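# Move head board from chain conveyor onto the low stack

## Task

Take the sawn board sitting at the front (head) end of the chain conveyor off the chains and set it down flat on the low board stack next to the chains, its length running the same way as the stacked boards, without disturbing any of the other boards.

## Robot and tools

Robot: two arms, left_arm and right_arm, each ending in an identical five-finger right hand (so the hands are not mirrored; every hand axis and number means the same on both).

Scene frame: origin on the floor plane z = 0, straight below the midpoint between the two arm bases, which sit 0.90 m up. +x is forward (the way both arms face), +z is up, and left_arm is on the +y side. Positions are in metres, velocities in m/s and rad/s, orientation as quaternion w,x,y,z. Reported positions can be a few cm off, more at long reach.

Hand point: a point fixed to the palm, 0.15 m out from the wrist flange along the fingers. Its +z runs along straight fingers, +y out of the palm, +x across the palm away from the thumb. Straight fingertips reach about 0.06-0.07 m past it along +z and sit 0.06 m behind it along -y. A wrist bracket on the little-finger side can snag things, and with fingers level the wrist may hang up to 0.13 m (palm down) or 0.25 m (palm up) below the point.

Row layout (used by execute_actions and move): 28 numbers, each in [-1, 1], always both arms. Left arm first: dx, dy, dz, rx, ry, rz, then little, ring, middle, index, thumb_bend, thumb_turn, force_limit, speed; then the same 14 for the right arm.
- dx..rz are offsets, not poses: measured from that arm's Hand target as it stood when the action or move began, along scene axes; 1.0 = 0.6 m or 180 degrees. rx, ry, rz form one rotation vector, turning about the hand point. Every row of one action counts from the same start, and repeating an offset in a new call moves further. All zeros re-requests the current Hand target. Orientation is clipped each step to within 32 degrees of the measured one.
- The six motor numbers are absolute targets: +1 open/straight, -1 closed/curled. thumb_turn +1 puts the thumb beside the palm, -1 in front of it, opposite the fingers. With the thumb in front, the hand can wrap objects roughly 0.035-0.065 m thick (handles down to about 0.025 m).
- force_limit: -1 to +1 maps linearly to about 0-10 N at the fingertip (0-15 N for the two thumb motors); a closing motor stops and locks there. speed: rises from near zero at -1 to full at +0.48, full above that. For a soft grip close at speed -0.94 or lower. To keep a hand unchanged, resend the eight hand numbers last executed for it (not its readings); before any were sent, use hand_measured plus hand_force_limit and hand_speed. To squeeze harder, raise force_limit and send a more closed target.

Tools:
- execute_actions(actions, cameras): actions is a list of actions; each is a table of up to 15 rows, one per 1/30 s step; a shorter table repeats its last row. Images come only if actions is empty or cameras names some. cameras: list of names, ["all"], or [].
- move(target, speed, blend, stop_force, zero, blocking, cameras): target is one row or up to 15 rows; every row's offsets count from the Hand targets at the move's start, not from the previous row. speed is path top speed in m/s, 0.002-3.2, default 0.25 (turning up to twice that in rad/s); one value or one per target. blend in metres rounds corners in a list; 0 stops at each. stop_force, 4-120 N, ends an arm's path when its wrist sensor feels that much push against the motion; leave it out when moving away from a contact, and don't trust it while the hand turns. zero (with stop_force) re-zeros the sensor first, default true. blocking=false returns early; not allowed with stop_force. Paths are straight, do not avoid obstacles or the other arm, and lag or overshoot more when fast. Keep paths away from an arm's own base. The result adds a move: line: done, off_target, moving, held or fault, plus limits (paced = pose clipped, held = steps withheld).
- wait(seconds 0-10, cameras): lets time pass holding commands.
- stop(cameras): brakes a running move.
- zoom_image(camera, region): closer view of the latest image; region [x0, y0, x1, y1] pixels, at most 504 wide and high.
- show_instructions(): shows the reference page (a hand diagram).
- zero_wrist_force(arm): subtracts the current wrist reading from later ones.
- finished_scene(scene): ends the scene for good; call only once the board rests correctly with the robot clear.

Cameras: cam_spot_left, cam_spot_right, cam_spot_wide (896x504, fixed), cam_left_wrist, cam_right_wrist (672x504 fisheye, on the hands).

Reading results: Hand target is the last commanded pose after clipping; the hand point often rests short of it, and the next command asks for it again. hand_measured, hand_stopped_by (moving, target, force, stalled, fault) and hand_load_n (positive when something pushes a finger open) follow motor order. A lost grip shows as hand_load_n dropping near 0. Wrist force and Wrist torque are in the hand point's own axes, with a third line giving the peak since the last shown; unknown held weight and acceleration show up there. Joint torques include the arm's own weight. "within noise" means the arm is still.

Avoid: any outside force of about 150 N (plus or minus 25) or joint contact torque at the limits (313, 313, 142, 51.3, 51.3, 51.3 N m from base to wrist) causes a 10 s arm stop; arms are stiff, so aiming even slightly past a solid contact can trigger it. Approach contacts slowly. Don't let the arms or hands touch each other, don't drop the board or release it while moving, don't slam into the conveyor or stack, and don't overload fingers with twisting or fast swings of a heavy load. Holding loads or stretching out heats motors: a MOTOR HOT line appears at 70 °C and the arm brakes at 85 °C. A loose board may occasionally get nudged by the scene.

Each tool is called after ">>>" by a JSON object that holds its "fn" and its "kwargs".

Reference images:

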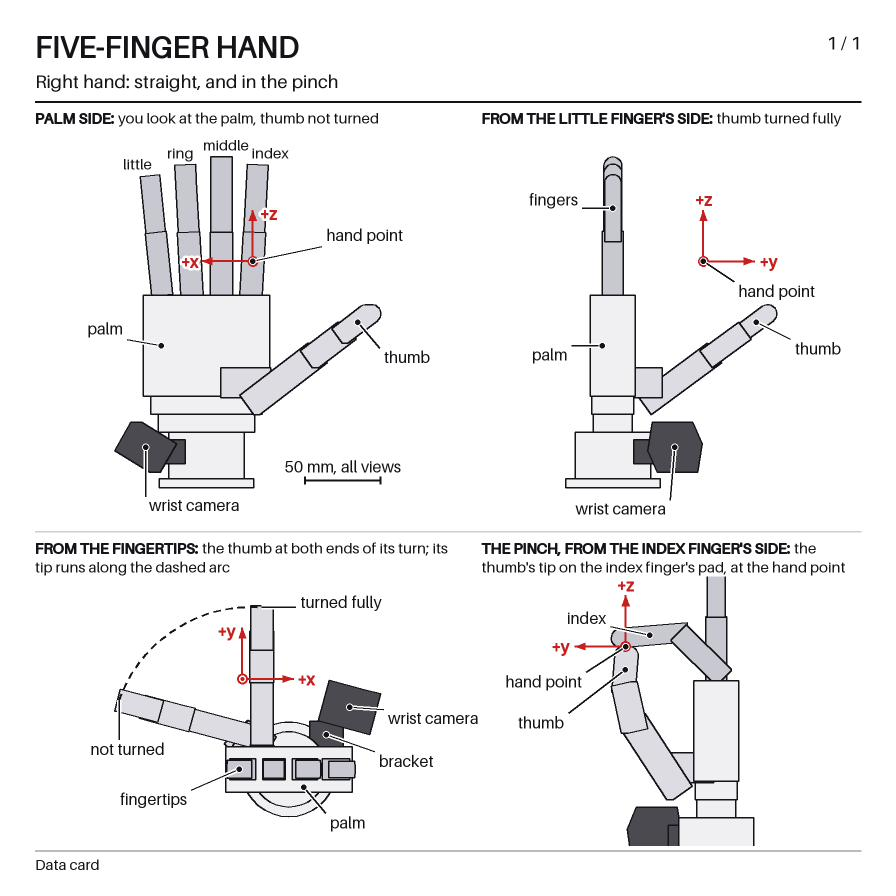

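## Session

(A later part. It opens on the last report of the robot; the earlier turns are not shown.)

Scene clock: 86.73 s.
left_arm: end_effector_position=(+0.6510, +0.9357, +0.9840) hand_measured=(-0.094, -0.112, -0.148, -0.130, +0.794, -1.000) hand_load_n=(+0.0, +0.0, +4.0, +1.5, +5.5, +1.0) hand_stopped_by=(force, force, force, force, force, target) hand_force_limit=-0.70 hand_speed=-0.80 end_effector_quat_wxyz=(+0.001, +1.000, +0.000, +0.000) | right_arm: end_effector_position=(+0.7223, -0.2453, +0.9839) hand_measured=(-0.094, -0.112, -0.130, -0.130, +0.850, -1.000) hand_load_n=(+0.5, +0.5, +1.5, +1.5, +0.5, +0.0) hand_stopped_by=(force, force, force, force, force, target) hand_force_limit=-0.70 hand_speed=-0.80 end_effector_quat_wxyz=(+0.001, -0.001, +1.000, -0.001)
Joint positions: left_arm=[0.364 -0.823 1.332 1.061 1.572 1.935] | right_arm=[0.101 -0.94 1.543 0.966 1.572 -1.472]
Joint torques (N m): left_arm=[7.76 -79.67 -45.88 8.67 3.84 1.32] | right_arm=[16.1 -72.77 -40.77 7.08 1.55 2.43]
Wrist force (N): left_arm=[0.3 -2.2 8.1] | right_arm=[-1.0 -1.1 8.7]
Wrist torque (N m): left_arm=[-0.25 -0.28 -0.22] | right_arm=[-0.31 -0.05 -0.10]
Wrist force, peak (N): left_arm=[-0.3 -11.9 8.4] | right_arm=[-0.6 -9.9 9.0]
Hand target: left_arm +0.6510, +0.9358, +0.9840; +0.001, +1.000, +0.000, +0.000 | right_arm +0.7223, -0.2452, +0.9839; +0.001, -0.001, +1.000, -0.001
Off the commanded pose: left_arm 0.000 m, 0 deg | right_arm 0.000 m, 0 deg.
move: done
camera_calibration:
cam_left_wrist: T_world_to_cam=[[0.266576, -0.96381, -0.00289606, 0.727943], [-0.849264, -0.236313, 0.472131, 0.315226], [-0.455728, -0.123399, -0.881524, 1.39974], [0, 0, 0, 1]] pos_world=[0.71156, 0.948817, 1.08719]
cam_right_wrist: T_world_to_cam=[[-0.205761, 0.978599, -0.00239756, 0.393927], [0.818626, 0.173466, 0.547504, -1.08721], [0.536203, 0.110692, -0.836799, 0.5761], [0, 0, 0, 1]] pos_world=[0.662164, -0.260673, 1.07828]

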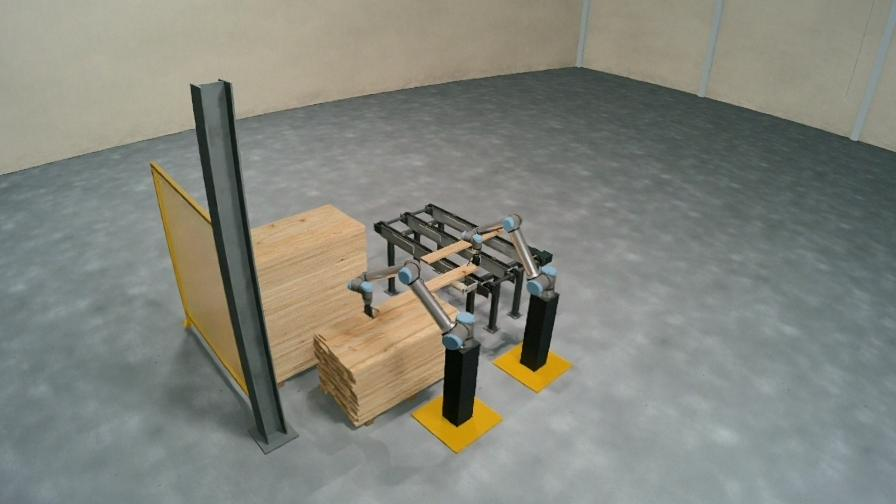

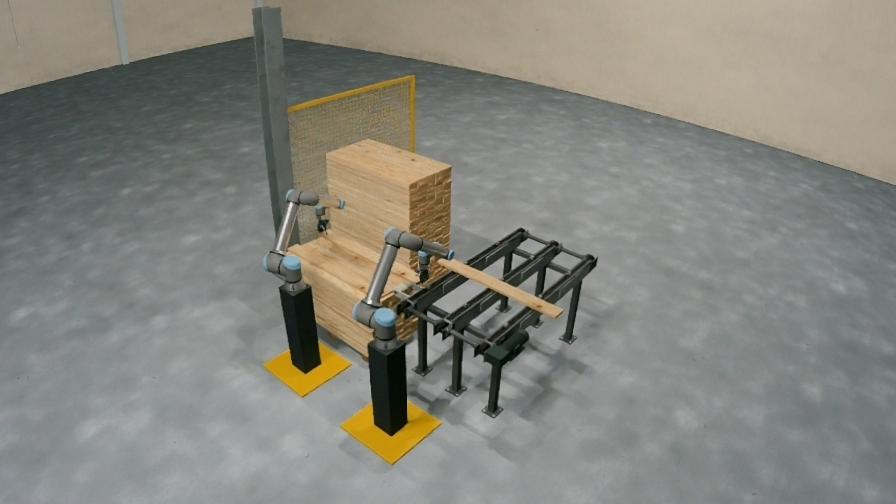

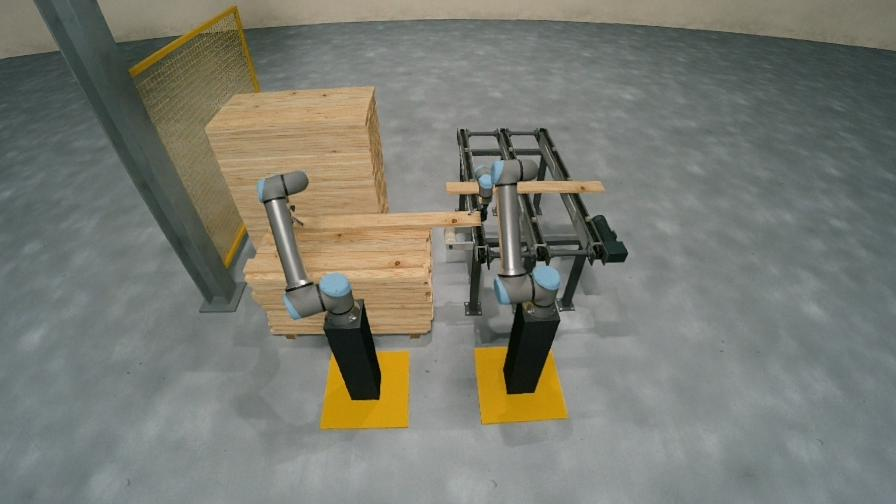

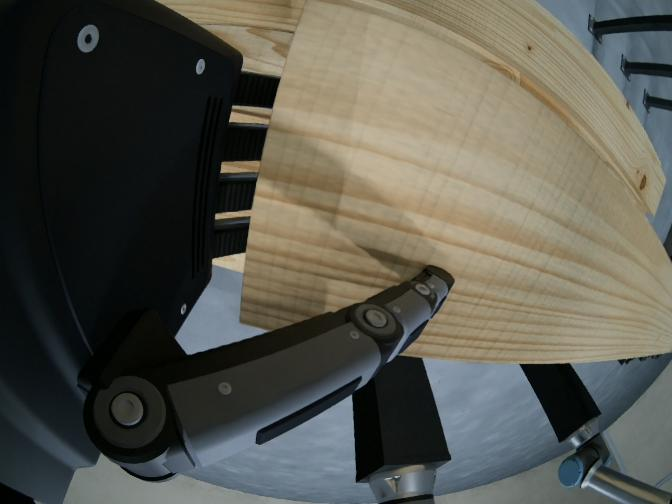

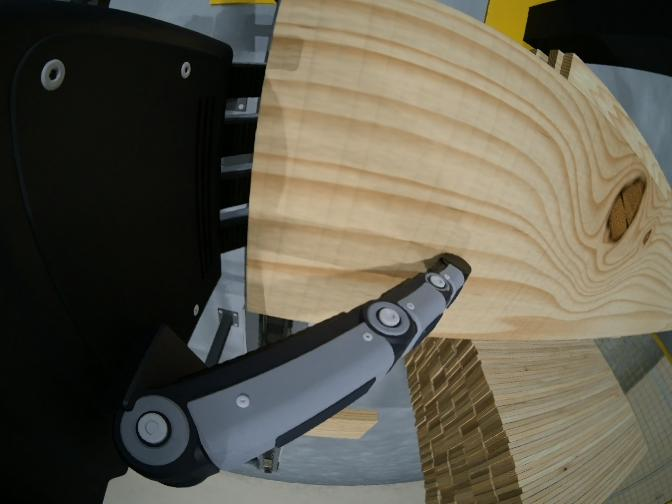

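>>> {"fn": "move", "kwargs": {"target": [[0,0.555,-0.1,0,0,0,-0.3,-0.3,-0.3,-0.3,0.2,-1,-0.7,-0.8,0,0.5585,-0.1,0,0,0,-0.3,-0.3,-0.3,-0.3,0.2,-1,-0.7,-0.8]], "speed": 0.16, "cameras": ["all"]}}

>>> {"fn": "zoom_image", "kwargs": {"camera": "cam_spot_left", "region": [300, 270, 460, 400]}}

>>> {"fn": "zoom_image", "kwargs": {"camera": "cam_spot_right", "region": [340, 220, 480, 350]}}

>>> {"fn": "zoom_image", "kwargs": {"camera": "cam_spot_wide", "region": [230, 190, 480, 320]}}

Scene clock: 93.73 s.
left_arm: end_effector_position=(+0.6510, +1.2687, +0.9240) hand_measured=(-0.094, -0.112, -0.148, -0.130, +0.794, -1.000) hand_load_n=(+0.5, +0.5, +10.5, +4.5, +2.0, +0.5) hand_stopped_by=(force, force, force, force, force, target) hand_force_limit=-0.70 hand_speed=-0.80 end_effector_quat_wxyz=(+0.001, +1.000, +0.000, +0.000) | right_arm: end_effector_position=(+0.7223, +0.0900, +0.9239) hand_measured=(-0.094, -0.112, -0.130, -0.130, +0.850, -1.000) hand_load_n=(+1.5, +2.5, +5.5, +5.5, +0.5, +0.0) hand_stopped_by=(force, force, force, force, force, target) hand_force_limit=-0.70 hand_speed=-0.80 end_effector_quat_wxyz=(+0.001, -0.001, +1.000, -0.001)
Joint positions: left_arm=[0.683 -0.343 0.512 1.403 1.572 2.254] | right_arm=[0.504 -0.636 1.095 1.111 1.573 -1.068]
Joint torques (N m): left_arm=[-27.91 -102.11 -41.42 16.28 12.34 0.55] | right_arm=[52.49 -99.43 -55.65 1.14 -9.74 2.15]
Wrist force (N): left_arm=[-0.8 -51.0 8.0] | right_arm=[-1.7 -47.8 8.9]
Wrist torque (N m): left_arm=[-0.75 -0.26 -0.97] | right_arm=[-0.39 -0.15 -1.12]
Wrist force, peak (N): left_arm=[-1.9 -79.1 8.0] | right_arm=[-2.1 -72.0 9.7]
Hand target: left_arm +0.6510, +1.2688, +0.9240; +0.001, +1.000, +0.000, +0.000 | right_arm +0.7223, +0.0899, +0.9239; +0.001, -0.001, +1.000, -0.001
Off the commanded pose: left_arm 0.000 m, 0 deg | right_arm 0.000 m, 0 deg.
move: done
camera_calibration:
cam_left_wrist: T_world_to_cam=[[0.266553, -0.963816, -0.00288336, 1.0488], [-0.849271, -0.236287, 0.472131, 0.422326], [-0.455728, -0.123399, -0.881524, 1.388], [0, 0, 0, 1]] pos_world=[0.71166, 1.28192, 1.02719]
cam_right_wrist: T_world_to_cam=[[-0.205777, 0.978596, -0.00240845, 0.0656805], [0.818622, 0.173485, 0.547504, -1.11252], [0.536203, 0.110692, -0.836799, 0.488777], [0, 0, 0, 1]] pos_world=[0.662164, 0.0746272, 1.01828]

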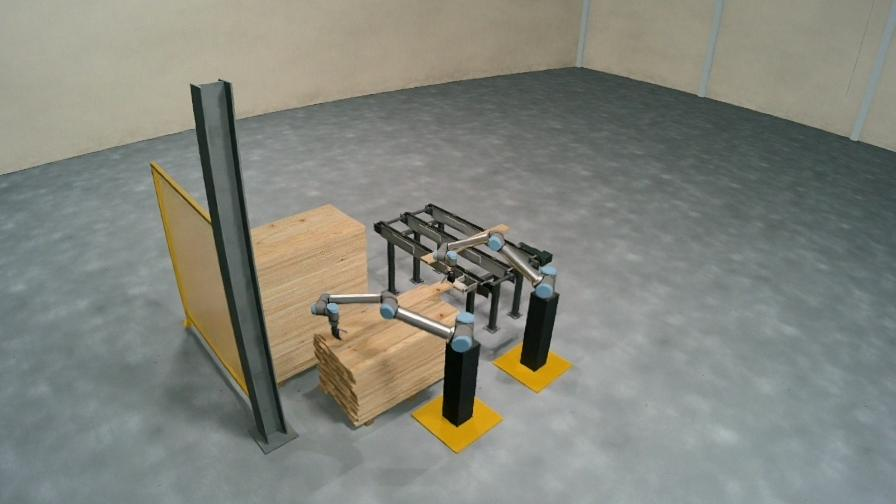

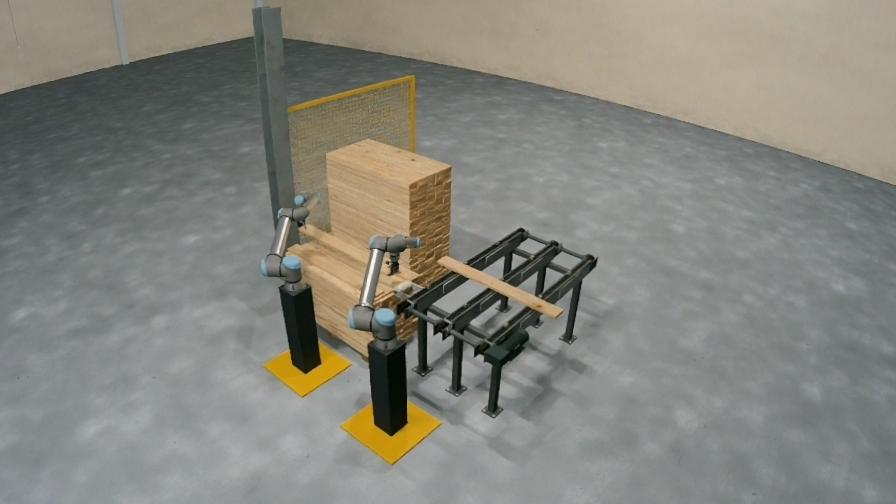

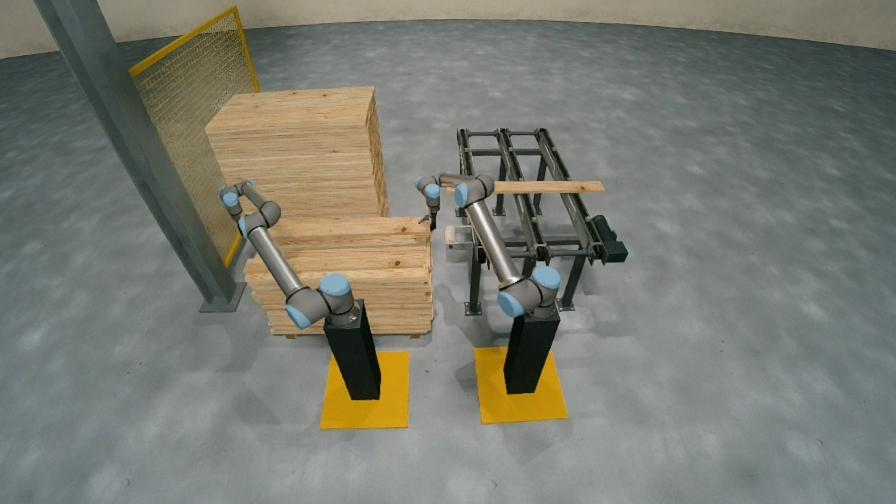

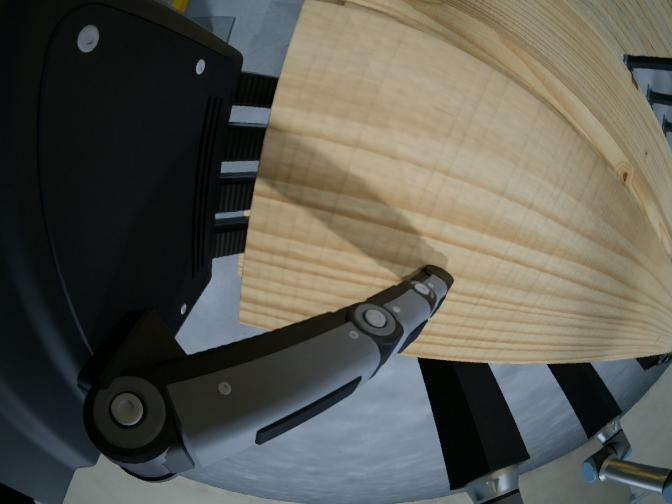

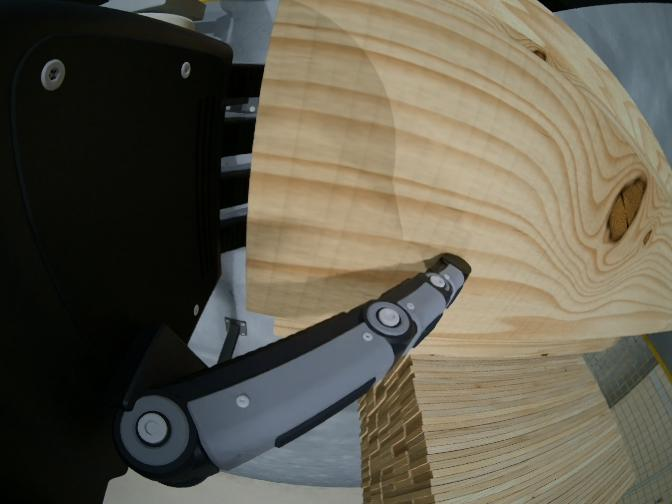

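Scaled by 3.150 from the camera's 896x504 image, which has a finer 1280x720 frame.

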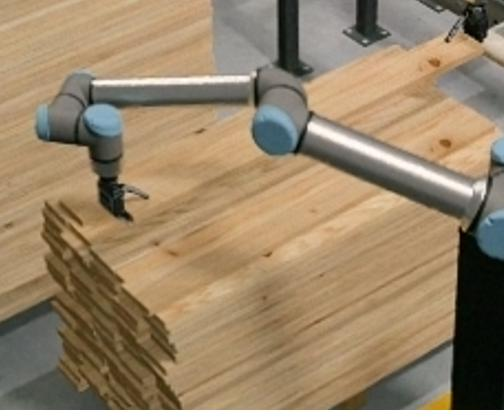

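Scaled by 3.600 from the camera's 896x504 image, which has a finer 1280x720 frame.

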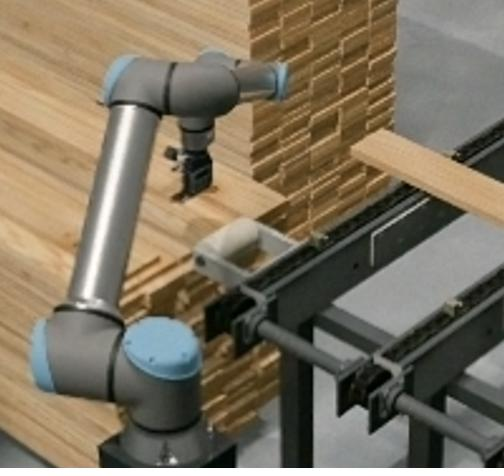

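Scaled by 2.016 from the camera's 896x504 image, which has a finer 1280x720 frame.

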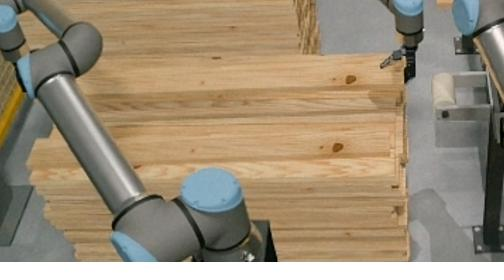

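>>> {"fn": "move", "kwargs": {"target": [[0,0,0,0,0,0,-0.3,-0.3,-0.3,-0.3,0.2,-1,-0.7,-0.8,0,-0.004,0,0,0,0,-0.3,-0.3,-0.3,-0.3,0.2,-1,-0.7,-0.8]], "speed": 0.02}}

Scene clock: 94.90 s.
left_arm: end_effector_position=(+0.6510, +1.2687, +0.9240) hand_measured=(-0.094, -0.112, -0.148, -0.130, +0.794, -1.000) hand_load_n=(+0.0, +0.0, +4.5, +1.5, +4.5, +1.0) hand_stopped_by=(force, force, force, force, force, target) hand_force_limit=-0.70 hand_speed=-0.80 end_effector_quat_wxyz=(+0.001, +1.000, +0.000, +0.000) | right_arm: end_effector_position=(+0.7222, +0.0878, +0.9240) hand_measured=(-0.094, -0.112, -0.130, -0.130, +0.850, -1.000) hand_load_n=(+0.0, +0.5, +1.5, +1.5, +1.0, +0.0) hand_stopped_by=(force, force, force, force, force, target) hand_force_limit=-0.70 hand_speed=-0.80 end_effector_quat_wxyz=(+0.001, -0.001, +1.000, -0.001)
Joint positions: left_arm=[0.683 -0.343 0.511 1.403 1.572 2.254] | right_arm=[0.502 -0.638 1.1 1.108 1.573 -1.071]
Joint torques (N m): left_arm=[-9.44 -108.08 -45.27 6.94 1.34 0.71] | right_arm=[-9.58 -116.09 -31.62 1.99 -0.8 -1.86]
Wrist force (N): left_arm=[0.4 -0.6 7.9] | right_arm=[-0.7 -0.6 8.7]
Wrist torque (N m): left_arm=[-0.28 -0.22 -0.24] | right_arm=[-0.32 -0.08 0.14]
Wrist force, peak (N): left_arm=[-0.8 -50.6 8.1] | right_arm=[-1.9 -47.8 8.6]
Hand target: left_arm +0.6510, +1.2688, +0.9240; +0.001, +1.000, +0.000, +0.000 | right_arm +0.7223, +0.0875, +0.9239; +0.001, -0.001, +1.000, -0.001
Off the commanded pose: left_arm 0.000 m, 0 deg | right_arm 0.000 m, 0 deg.
move: done

>>> {"fn": "move", "kwargs": {"target": [[0,0,-0.23,0,0,0,-0.3,-0.3,-0.3,-0.3,0.2,-1,-0.7,-0.8,0,0.0,-0.23,0,0,0,-0.3,-0.3,-0.3,-0.3,0.2,-1,-0.7,-0.8]], "speed": 0.1, "cameras": ["all"]}}

>>> {"fn": "zoom_image", "kwargs": {"camera": "cam_spot_left", "region": [300, 290, 400, 380]}}

>>> {"fn": "zoom_image", "kwargs": {"camera": "cam_spot_right", "region": [360, 240, 460, 330]}}

Scene clock: 97.97 s.
left_arm: end_effector_position=(+0.6510, +1.2688, +0.7862) hand_measured=(-0.094, -0.112, -0.148, -0.130, +0.794, -1.000) hand_load_n=(+0.0, +0.0, +4.5, +1.5, +5.0, +1.0) hand_stopped_by=(force, force, force, force, force, target) hand_force_limit=-0.70 hand_speed=-0.80 end_effector_quat_wxyz=(+0.001, +1.000, +0.000, +0.000) | right_arm: end_effector_position=(+0.7223, +0.0875, +0.7861) hand_measured=(-0.094, -0.112, -0.130, -0.130, +0.850, -1.000) hand_load_n=(+0.0, +0.5, +1.5, +2.0, +0.0, +0.0) hand_stopped_by=(force, force, force, force, force, target) hand_force_limit=-0.70 hand_speed=-0.80 end_effector_quat_wxyz=(+0.001, -0.001, +1.000, -0.001)
Joint positions: left_arm=[0.683 -0.238 0.544 1.265 1.572 2.254] | right_arm=[0.502 -0.51 1.119 0.962 1.573 -1.071]
Joint torques (N m): left_arm=[-5.36 -105.33 -49.96 1.33 -2.87 -0.51] | right_arm=[2.43 -102.09 -39.9 2.14 0.48 0.01]
Wrist force (N): left_arm=[0.3 -0.3 7.9] | right_arm=[-0.6 0.0 8.7]
Wrist torque (N m): left_arm=[-0.18 -0.27 -0.23] | right_arm=[-0.23 -0.10 0.17]
Wrist force, peak (N): left_arm=[0.7 -0.8 9.6] | right_arm=[-0.3 -0.6 9.9]
Hand target: left_arm +0.6510, +1.2688, +0.7860; +0.001, +1.000, +0.000, +0.000 | right_arm +0.7223, +0.0875, +0.7859; +0.001, -0.001, +1.000, -0.001
Off the commanded pose: left_arm 0.000 m, 0 deg | right_arm 0.000 m, 0 deg.
move: done
camera_calibration:
cam_left_wrist: T_world_to_cam=[[0.266576, -0.96381, -0.00289606, 1.04841], [-0.849264, -0.236313, 0.472131, 0.487329], [-0.455728, -0.123399, -0.881524, 1.26648], [0, 0, 0, 1]] pos_world=[0.71156, 1.28192, 0.889386]
cam_right_wrist: T_world_to_cam=[[-0.205707, 0.97861, -0.002479, 0.0678312], [0.818635, 0.173467, 0.54749, -1.03672], [0.536209, 0.110593, -0.836809, 0.373701], [0, 0, 0, 1]] pos_world=[0.662264, 0.072127, 0.880476]

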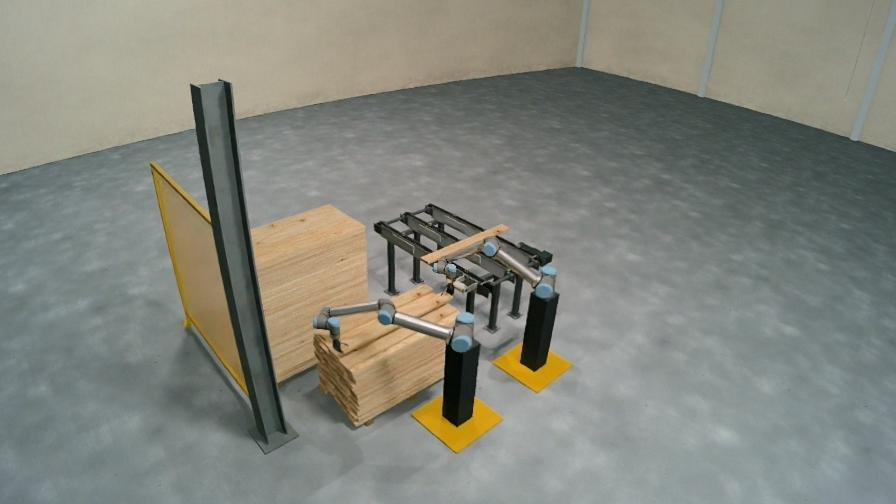

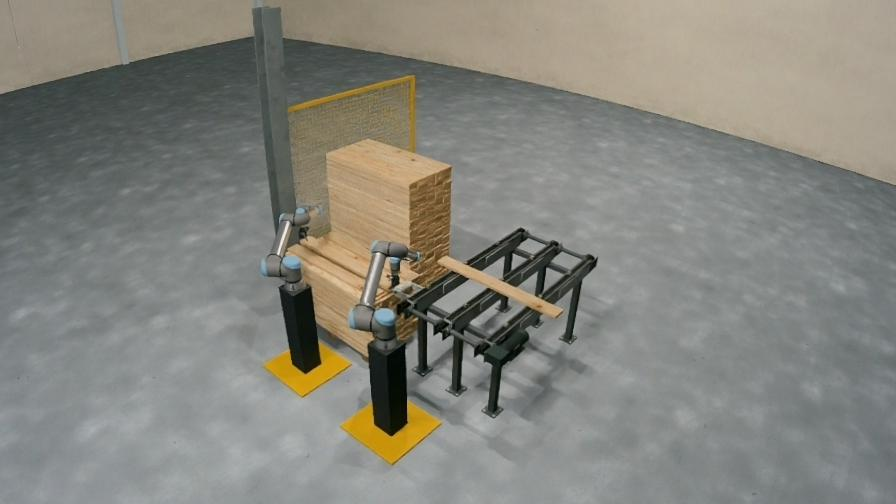

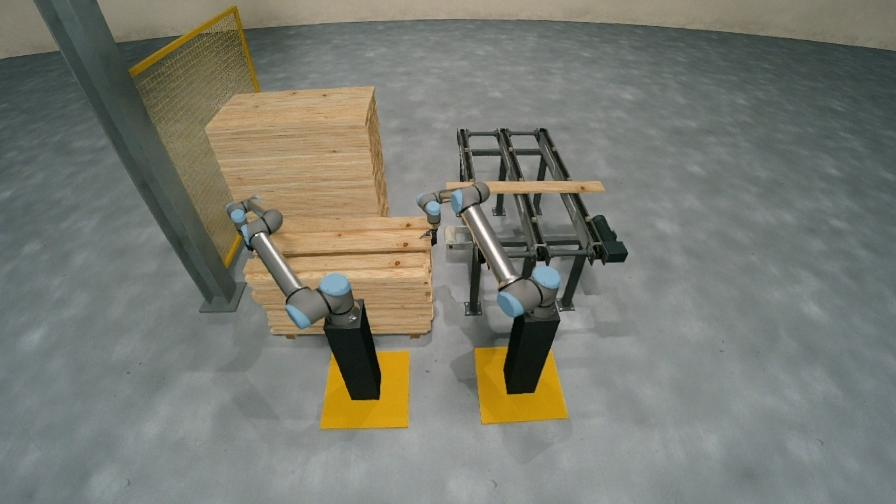

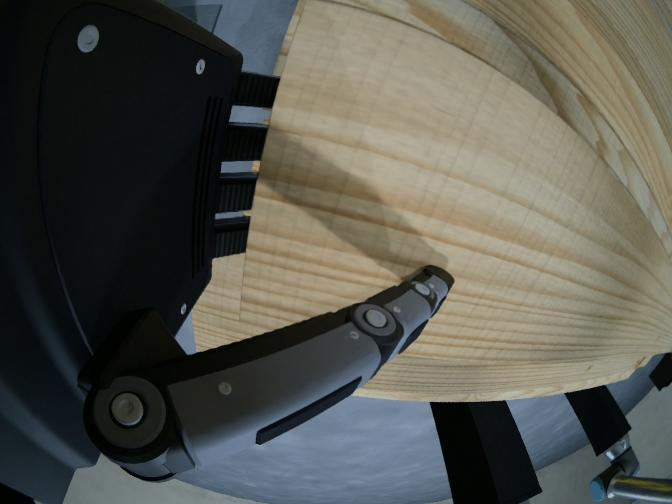

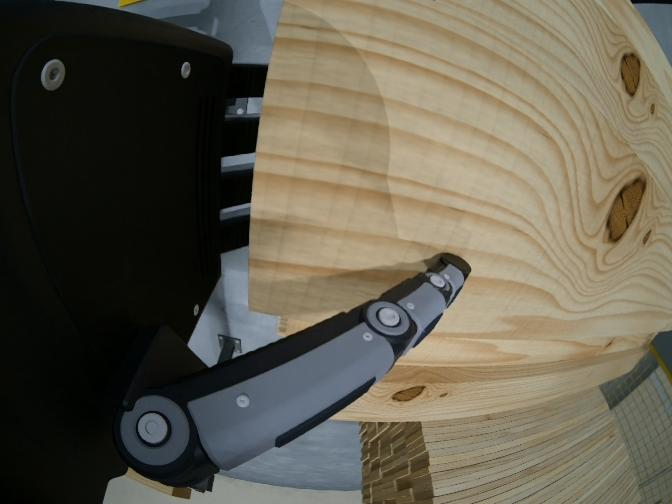

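Scaled by 5.040 from the camera's 896x504 image, which has a finer 1280x720 frame.

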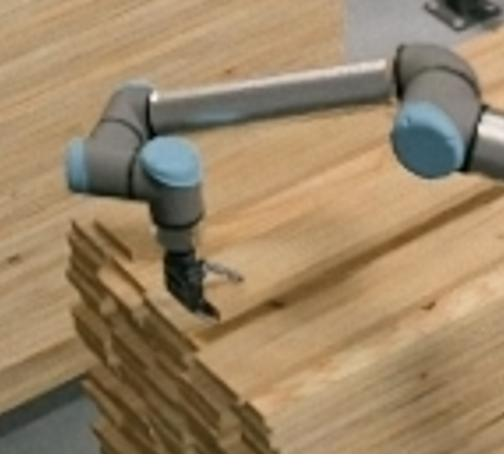

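Scaled by 5.040 from the camera's 896x504 image, which has a finer 1280x720 frame.

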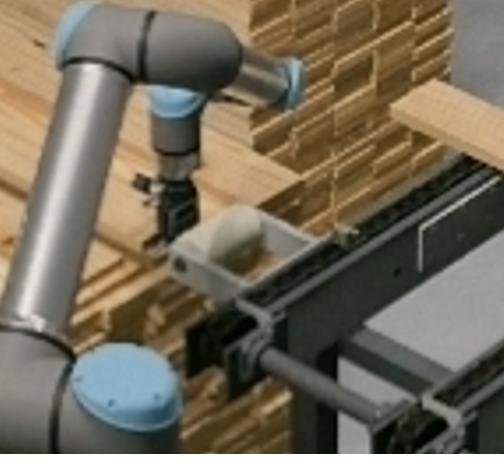

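>>> {"fn": "move", "kwargs": {"target": [[0,0,-0.12,0,0,0,-0.3,-0.3,-0.3,-0.3,0.2,-1,-0.7,-0.8,0,0.0,-0.12,0,0,0,-0.3,-0.3,-0.3,-0.3,0.2,-1,-0.7,-0.8]], "speed": 0.02, "stop_force": 4, "cameras": ["all"]}}

>>> {"fn": "zoom_image", "kwargs": {"camera": "cam_spot_left", "region": [300, 290, 400, 380]}}

>>> {"fn": "zoom_image", "kwargs": {"camera": "cam_spot_right", "region": [360, 240, 460, 330]}}

Scene clock: 101.53 s.
left_arm: end_effector_position=(+0.6510, +1.2688, +0.7481) hand_measured=(-0.094, -0.112, -0.148, -0.130, +0.794, -1.000) hand_load_n=(+0.0, +0.5, +4.0, +0.0, +6.5, -2.5) hand_stopped_by=(force, force, force, force, force, target) hand_force_limit=-0.70 hand_speed=-0.80 end_effector_quat_wxyz=(+0.001, +1.000, +0.000, +0.000) | right_arm: end_effector_position=(+0.7223, +0.0875, +0.7491) hand_measured=(-0.094, -0.112, -0.130, -0.130, +0.850, -1.000) hand_load_n=(+0.0, +0.0, +0.0, +3.5, +0.0, +0.0) hand_stopped_by=(force, force, force, force, force, target) hand_force_limit=-0.70 hand_speed=-0.80 end_effector_quat_wxyz=(+0.001, -0.001, +1.000, -0.001)
Joint positions: left_arm=[0.683 -0.2 0.534 1.237 1.572 2.254] | right_arm=[0.502 -0.471 1.113 0.928 1.573 -1.071]
Joint torques (N m): left_arm=[1.29 -119.64 -24.02 8.08 -2.02 1.13] | right_arm=[6.81 -122.3 -26.64 6.72 -1.18 2.1]
Wrist force (N): left_arm=[2.2 -3.1 0.6] | right_arm=[-0.8 -1.6 8.0]
Wrist torque (N m): left_arm=[-0.40 -0.39 -0.28] | right_arm=[-0.29 0.04 0.18]
Wrist force, peak (N): left_arm=[0.4 -0.7 8.5] | right_arm=[-0.8 -0.3 9.2]
Hand target: left_arm +0.6510, +1.2688, +0.7481; +0.001, +1.000, +0.000, +0.000 (not the last commanded pose) | right_arm +0.7223, +0.0875, +0.7491; +0.001, -0.001, +1.000, -0.001 (not the last commanded pose)
Off the commanded pose: left_arm 0.034 m, 0 deg | right_arm 0.035 m, 0 deg.
move: contact (left_arm, right_arm)
camera_calibration:
cam_left_wrist: T_world_to_cam=[[0.266576, -0.96381, -0.00289606, 1.0483], [-0.849264, -0.236313, 0.472131, 0.505364], [-0.455728, -0.123399, -0.881524, 1.23281], [0, 0, 0, 1]] pos_world=[0.71156, 1.28192, 0.851186]
cam_right_wrist: T_world_to_cam=[[-0.205718, 0.978608, -0.00246188, 0.0677115], [0.818679, 0.173476, 0.547422, -1.01635], [0.536139, 0.110599, -0.836853, 0.342877], [0, 0, 0, 1]] pos_world=[0.662164, 0.0721269, 0.843476]

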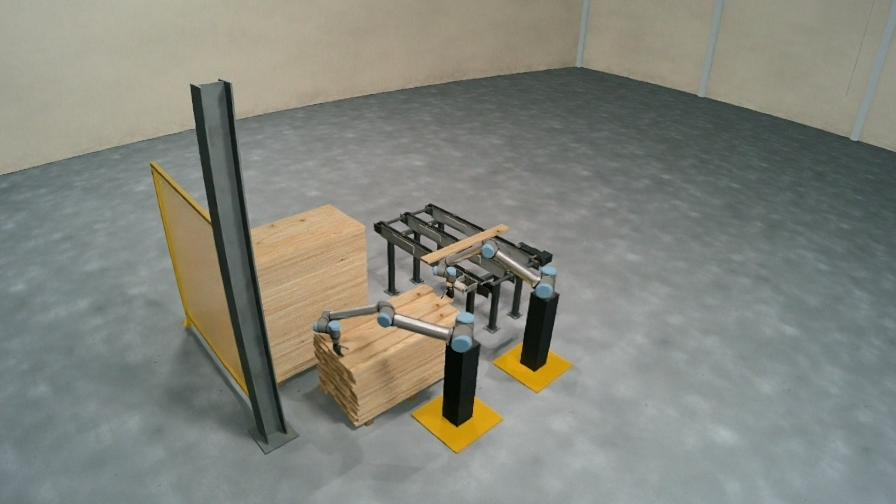

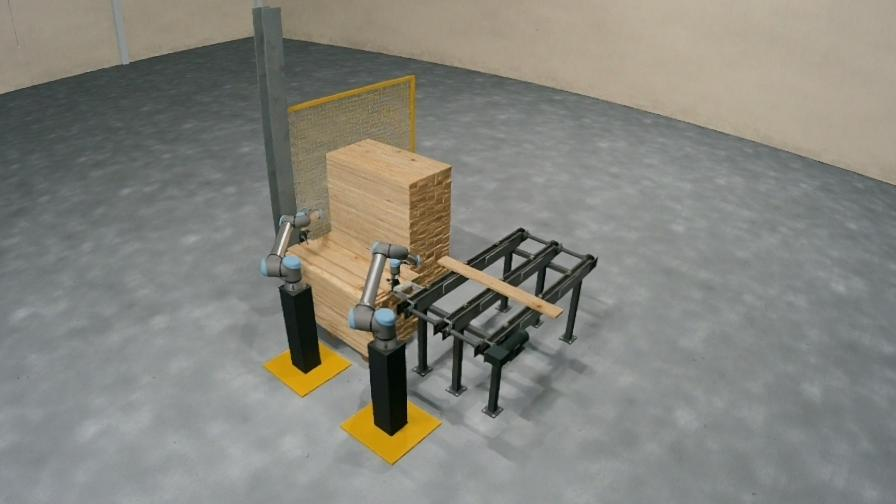

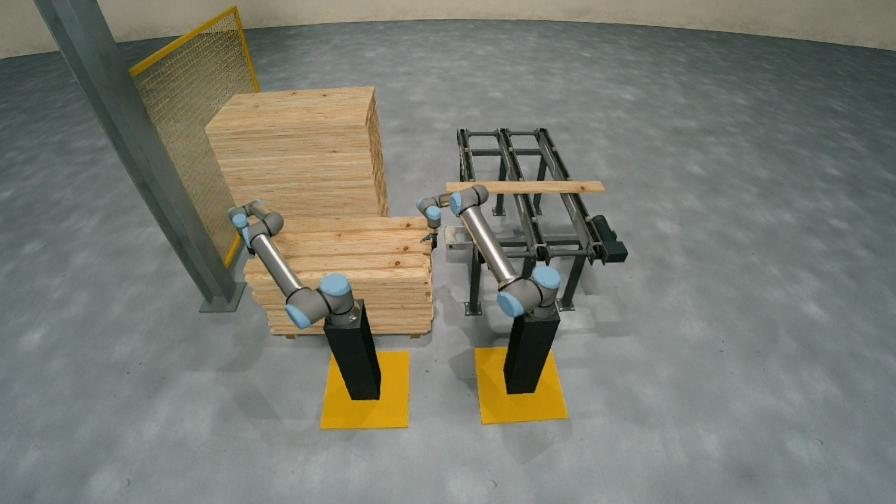

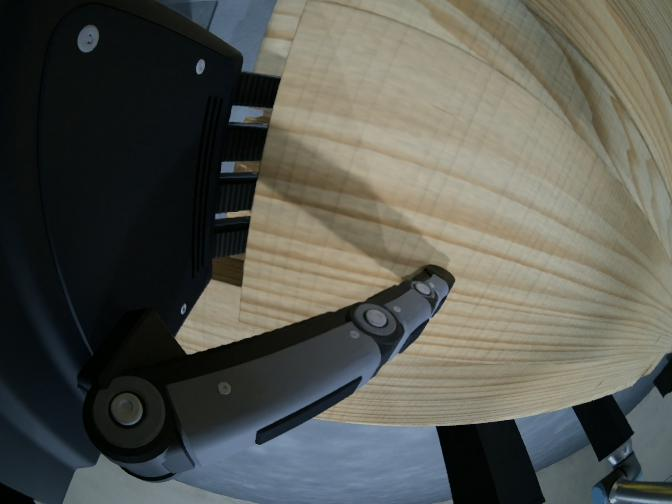

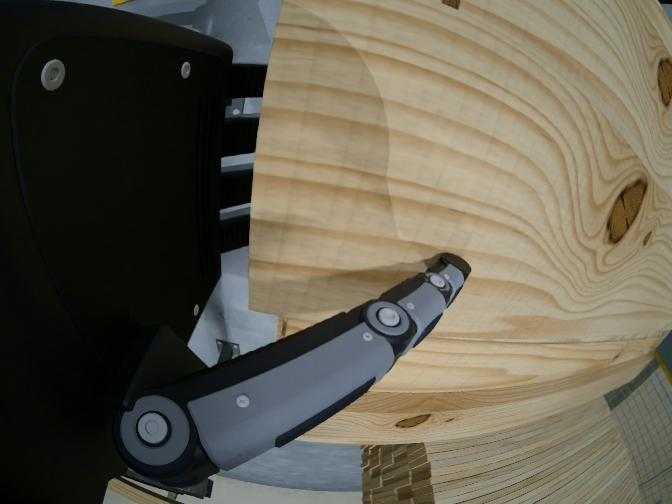

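Scaled by 5.040 from the camera's 896x504 image, which has a finer 1280x720 frame.

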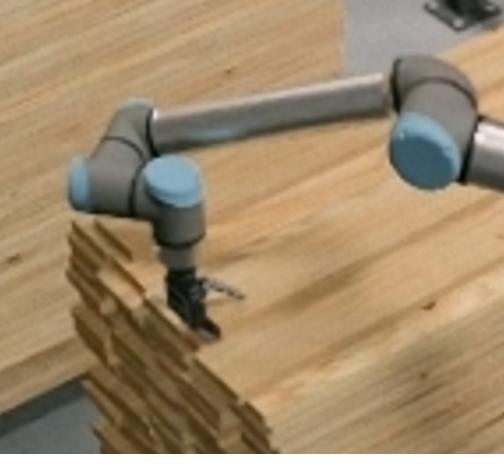

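Scaled by 5.040 from the camera's 896x504 image, which has a finer 1280x720 frame.

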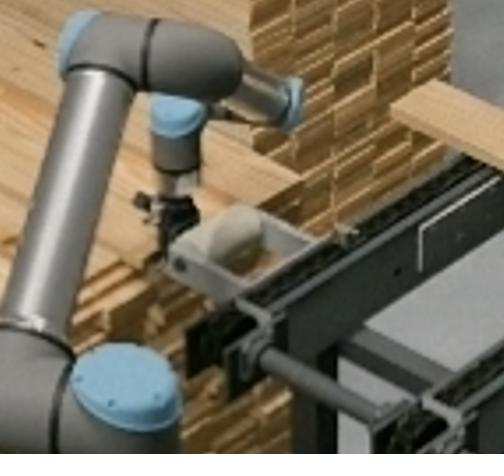

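>>> {"fn": "execute_actions", "kwargs": {"actions": [[[0,0,0,0,0,0,-0.3,-0.3,-0.3,-0.3,1,-1,-0.7,-0.6,0,0,0,0,0,0,-0.3,-0.3,-0.3,-0.3,1,-1,-0.7,-0.6]]], "cameras": ["cam_left_wrist","cam_right_wrist","cam_spot_left"]}}

Scene clock: 103.83 s.
left_arm: end_effector_position=(+0.6510, +1.2688, +0.7480) hand_measured=(-0.094, -0.112, -0.148, -0.130, +1.000, -1.000) hand_load_n=(+0.0, +0.5, +2.5, +0.0, +0.0, +0.0) hand_stopped_by=(force, force, force, force, target, target) hand_force_limit=-0.70 hand_speed=-0.60 end_effector_quat_wxyz=(+0.001, +1.000, +0.000, +0.000) | right_arm: end_effector_position=(+0.7223, +0.0875, +0.7491) hand_measured=(-0.094, -0.112, -0.130, -0.130, +1.000, -1.000) hand_load_n=(+0.0, +0.0, +0.0, +3.5, +0.0, +0.0) hand_stopped_by=(force, force, force, force, target, target) hand_force_limit=-0.70 hand_speed=-0.60 end_effector_quat_wxyz=(+0.001, -0.001, +1.000, -0.001)
Joint positions: left_arm=[0.683 -0.2 0.534 1.237 1.572 2.254] | right_arm=[0.502 -0.471 1.113 0.928 1.573 -1.071]
Joint torques (N m): left_arm=[-1.96 -117.38 -28.06 8.27 -1.39 0.72] | right_arm=[6.76 -122.7 -27.79 6.21 -1.15 2.11]
Wrist force (N): left_arm=[2.1 -2.5 3.9] | right_arm=[-1.1 -1.3 8.2]
Wrist torque (N m): left_arm=[0.13 -0.36 -0.22] | right_arm=[-0.26 0.08 0.16]
Wrist force, peak (N): left_arm=[2.1 -2.8 4.1] | right_arm=[-1.2 -0.7 9.0]
Hand target: left_arm +0.6510, +1.2688, +0.7481; +0.001, +1.000, +0.000, +0.000 | right_arm +0.7223, +0.0875, +0.7491; +0.001, -0.001, +1.000, -0.001
Off the commanded pose: left_arm 0.000 m, 0 deg | right_arm 0.000 m, 0 deg.
camera_calibration:
cam_left_wrist: T_world_to_cam=[[0.266576, -0.96381, -0.00289599, 1.0483], [-0.849264, -0.236313, 0.472131, 0.505364], [-0.455728, -0.123399, -0.881524, 1.23281], [0, 0, 0, 1]] pos_world=[0.71156, 1.28192, 0.851186]
cam_right_wrist: T_world_to_cam=[[-0.205718, 0.978608, -0.00246188, 0.0677115], [0.818679, 0.173476, 0.547422, -1.01635], [0.536139, 0.110599, -0.836853, 0.342877], [0, 0, 0, 1]] pos_world=[0.662164, 0.0721269, 0.843476]
Images, in order (width x height): cam_spot_left 896x504, cam_left_wrist 672x504, cam_right_wrist 672x504.

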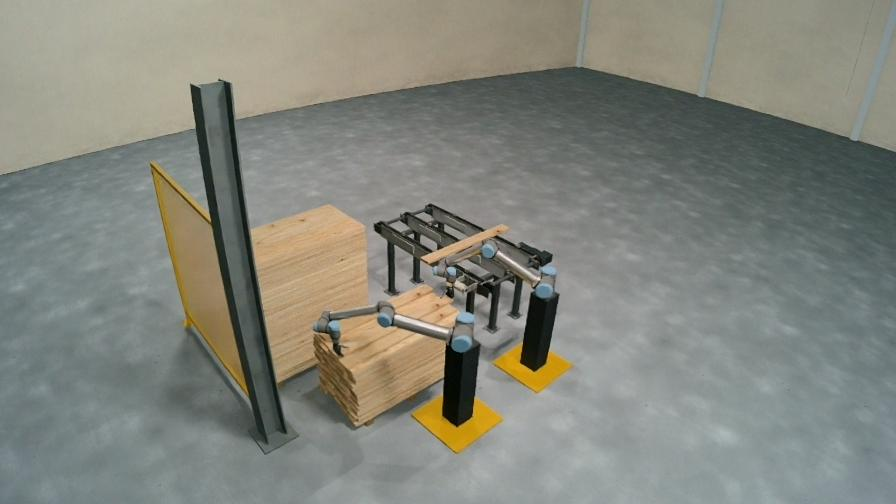

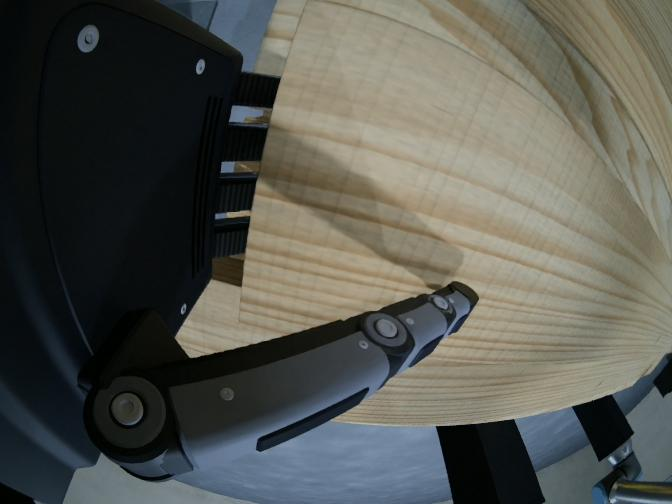

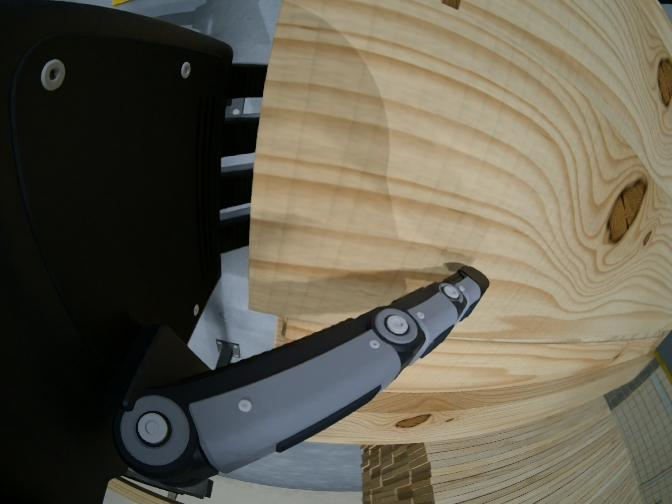

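>>> {"fn": "move", "kwargs": {"target": [0,0.012,0.078,0,0,0,1,1,1,1,1,-1,-0.7,-0.84,0,0,0,0,0,0,-0.3,-0.3,-0.3,-0.3,1,-1,-0.7,-0.6], "speed": 0.024, "cameras": ["cam_left_wrist"]}}

Scene clock: 108.57 s.
left_arm: end_effector_position=(+0.6510, +1.2760, +0.7949) hand_measured=(+1.000, +1.000, +1.000, +1.000, +1.000, -1.000) hand_load_n=(+0.0, +0.0, +0.0, +0.0, +0.0, +0.0) hand_stopped_by=(target, target, target, target, target, target) hand_force_limit=-0.70 hand_speed=-0.84 end_effector_quat_wxyz=(+0.001, +1.000, +0.000, +0.000) | right_arm: end_effector_position=(+0.7223, +0.0875, +0.7491) hand_measured=(-0.094, -0.112, -0.130, -0.130, +1.000, -1.000) hand_load_n=(+0.0, +0.5, +0.0, +2.5, +0.0, +0.0) hand_stopped_by=(force, force, force, force, target, target) hand_force_limit=-0.70 hand_speed=-0.60 end_effector_quat_wxyz=(+0.001, -0.001, +1.000, -0.001)
Joint positions: left_arm=[0.689 -0.229 0.509 1.291 1.572 2.259] | right_arm=[0.502 -0.471 1.113 0.928 1.573 -1.071]
Joint torques (N m): left_arm=[10.31 -115.94 -46.22 7.36 0.83 1.82] | right_arm=[6.54 -113.29 -29.38 4.27 -0.83 2.05]
Wrist force (N): left_arm=[0.7 1.3 -0.2] | right_arm=[-3.3 1.8 4.8]
Wrist torque (N m): left_arm=[0.32 -0.24 -0.15] | right_arm=[-0.04 0.05 0.10]
Wrist force, peak (N): left_arm=[0.8 4.7 8.4] | right_arm=[-1.1 -1.1 8.7]
Hand target: left_arm +0.6510, +1.2760, +0.7949; +0.001, +1.000, +0.000, +0.000 | right_arm +0.7223, +0.0875, +0.7491; +0.001, -0.001, +1.000, -0.001
Off the commanded pose: left_arm 0.000 m, 0 deg | right_arm 0.000 m, 0 deg.
move: done
camera_calibration:
cam_left_wrist: T_world_to_cam=[[0.266576, -0.96381, -0.00289606, 1.05538], [-0.849264, -0.236313, 0.472131, 0.48497], [-0.455728, -0.123399, -0.881524, 1.27495], [0, 0, 0, 1]] pos_world=[0.71156, 1.28912, 0.897986]
Images, in order (width x height): cam_left_wrist 672x504.

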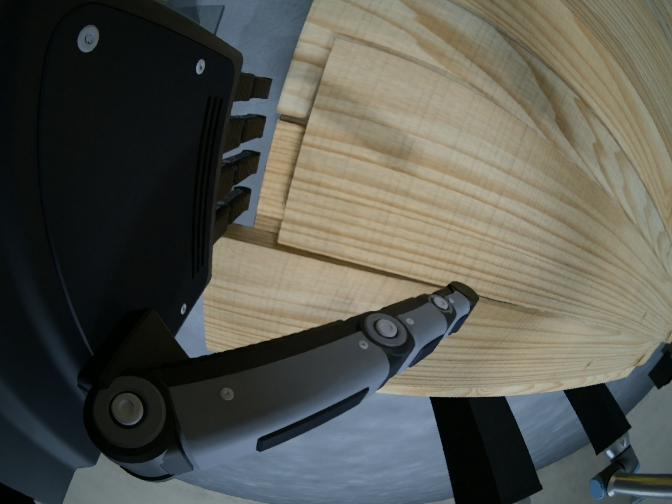

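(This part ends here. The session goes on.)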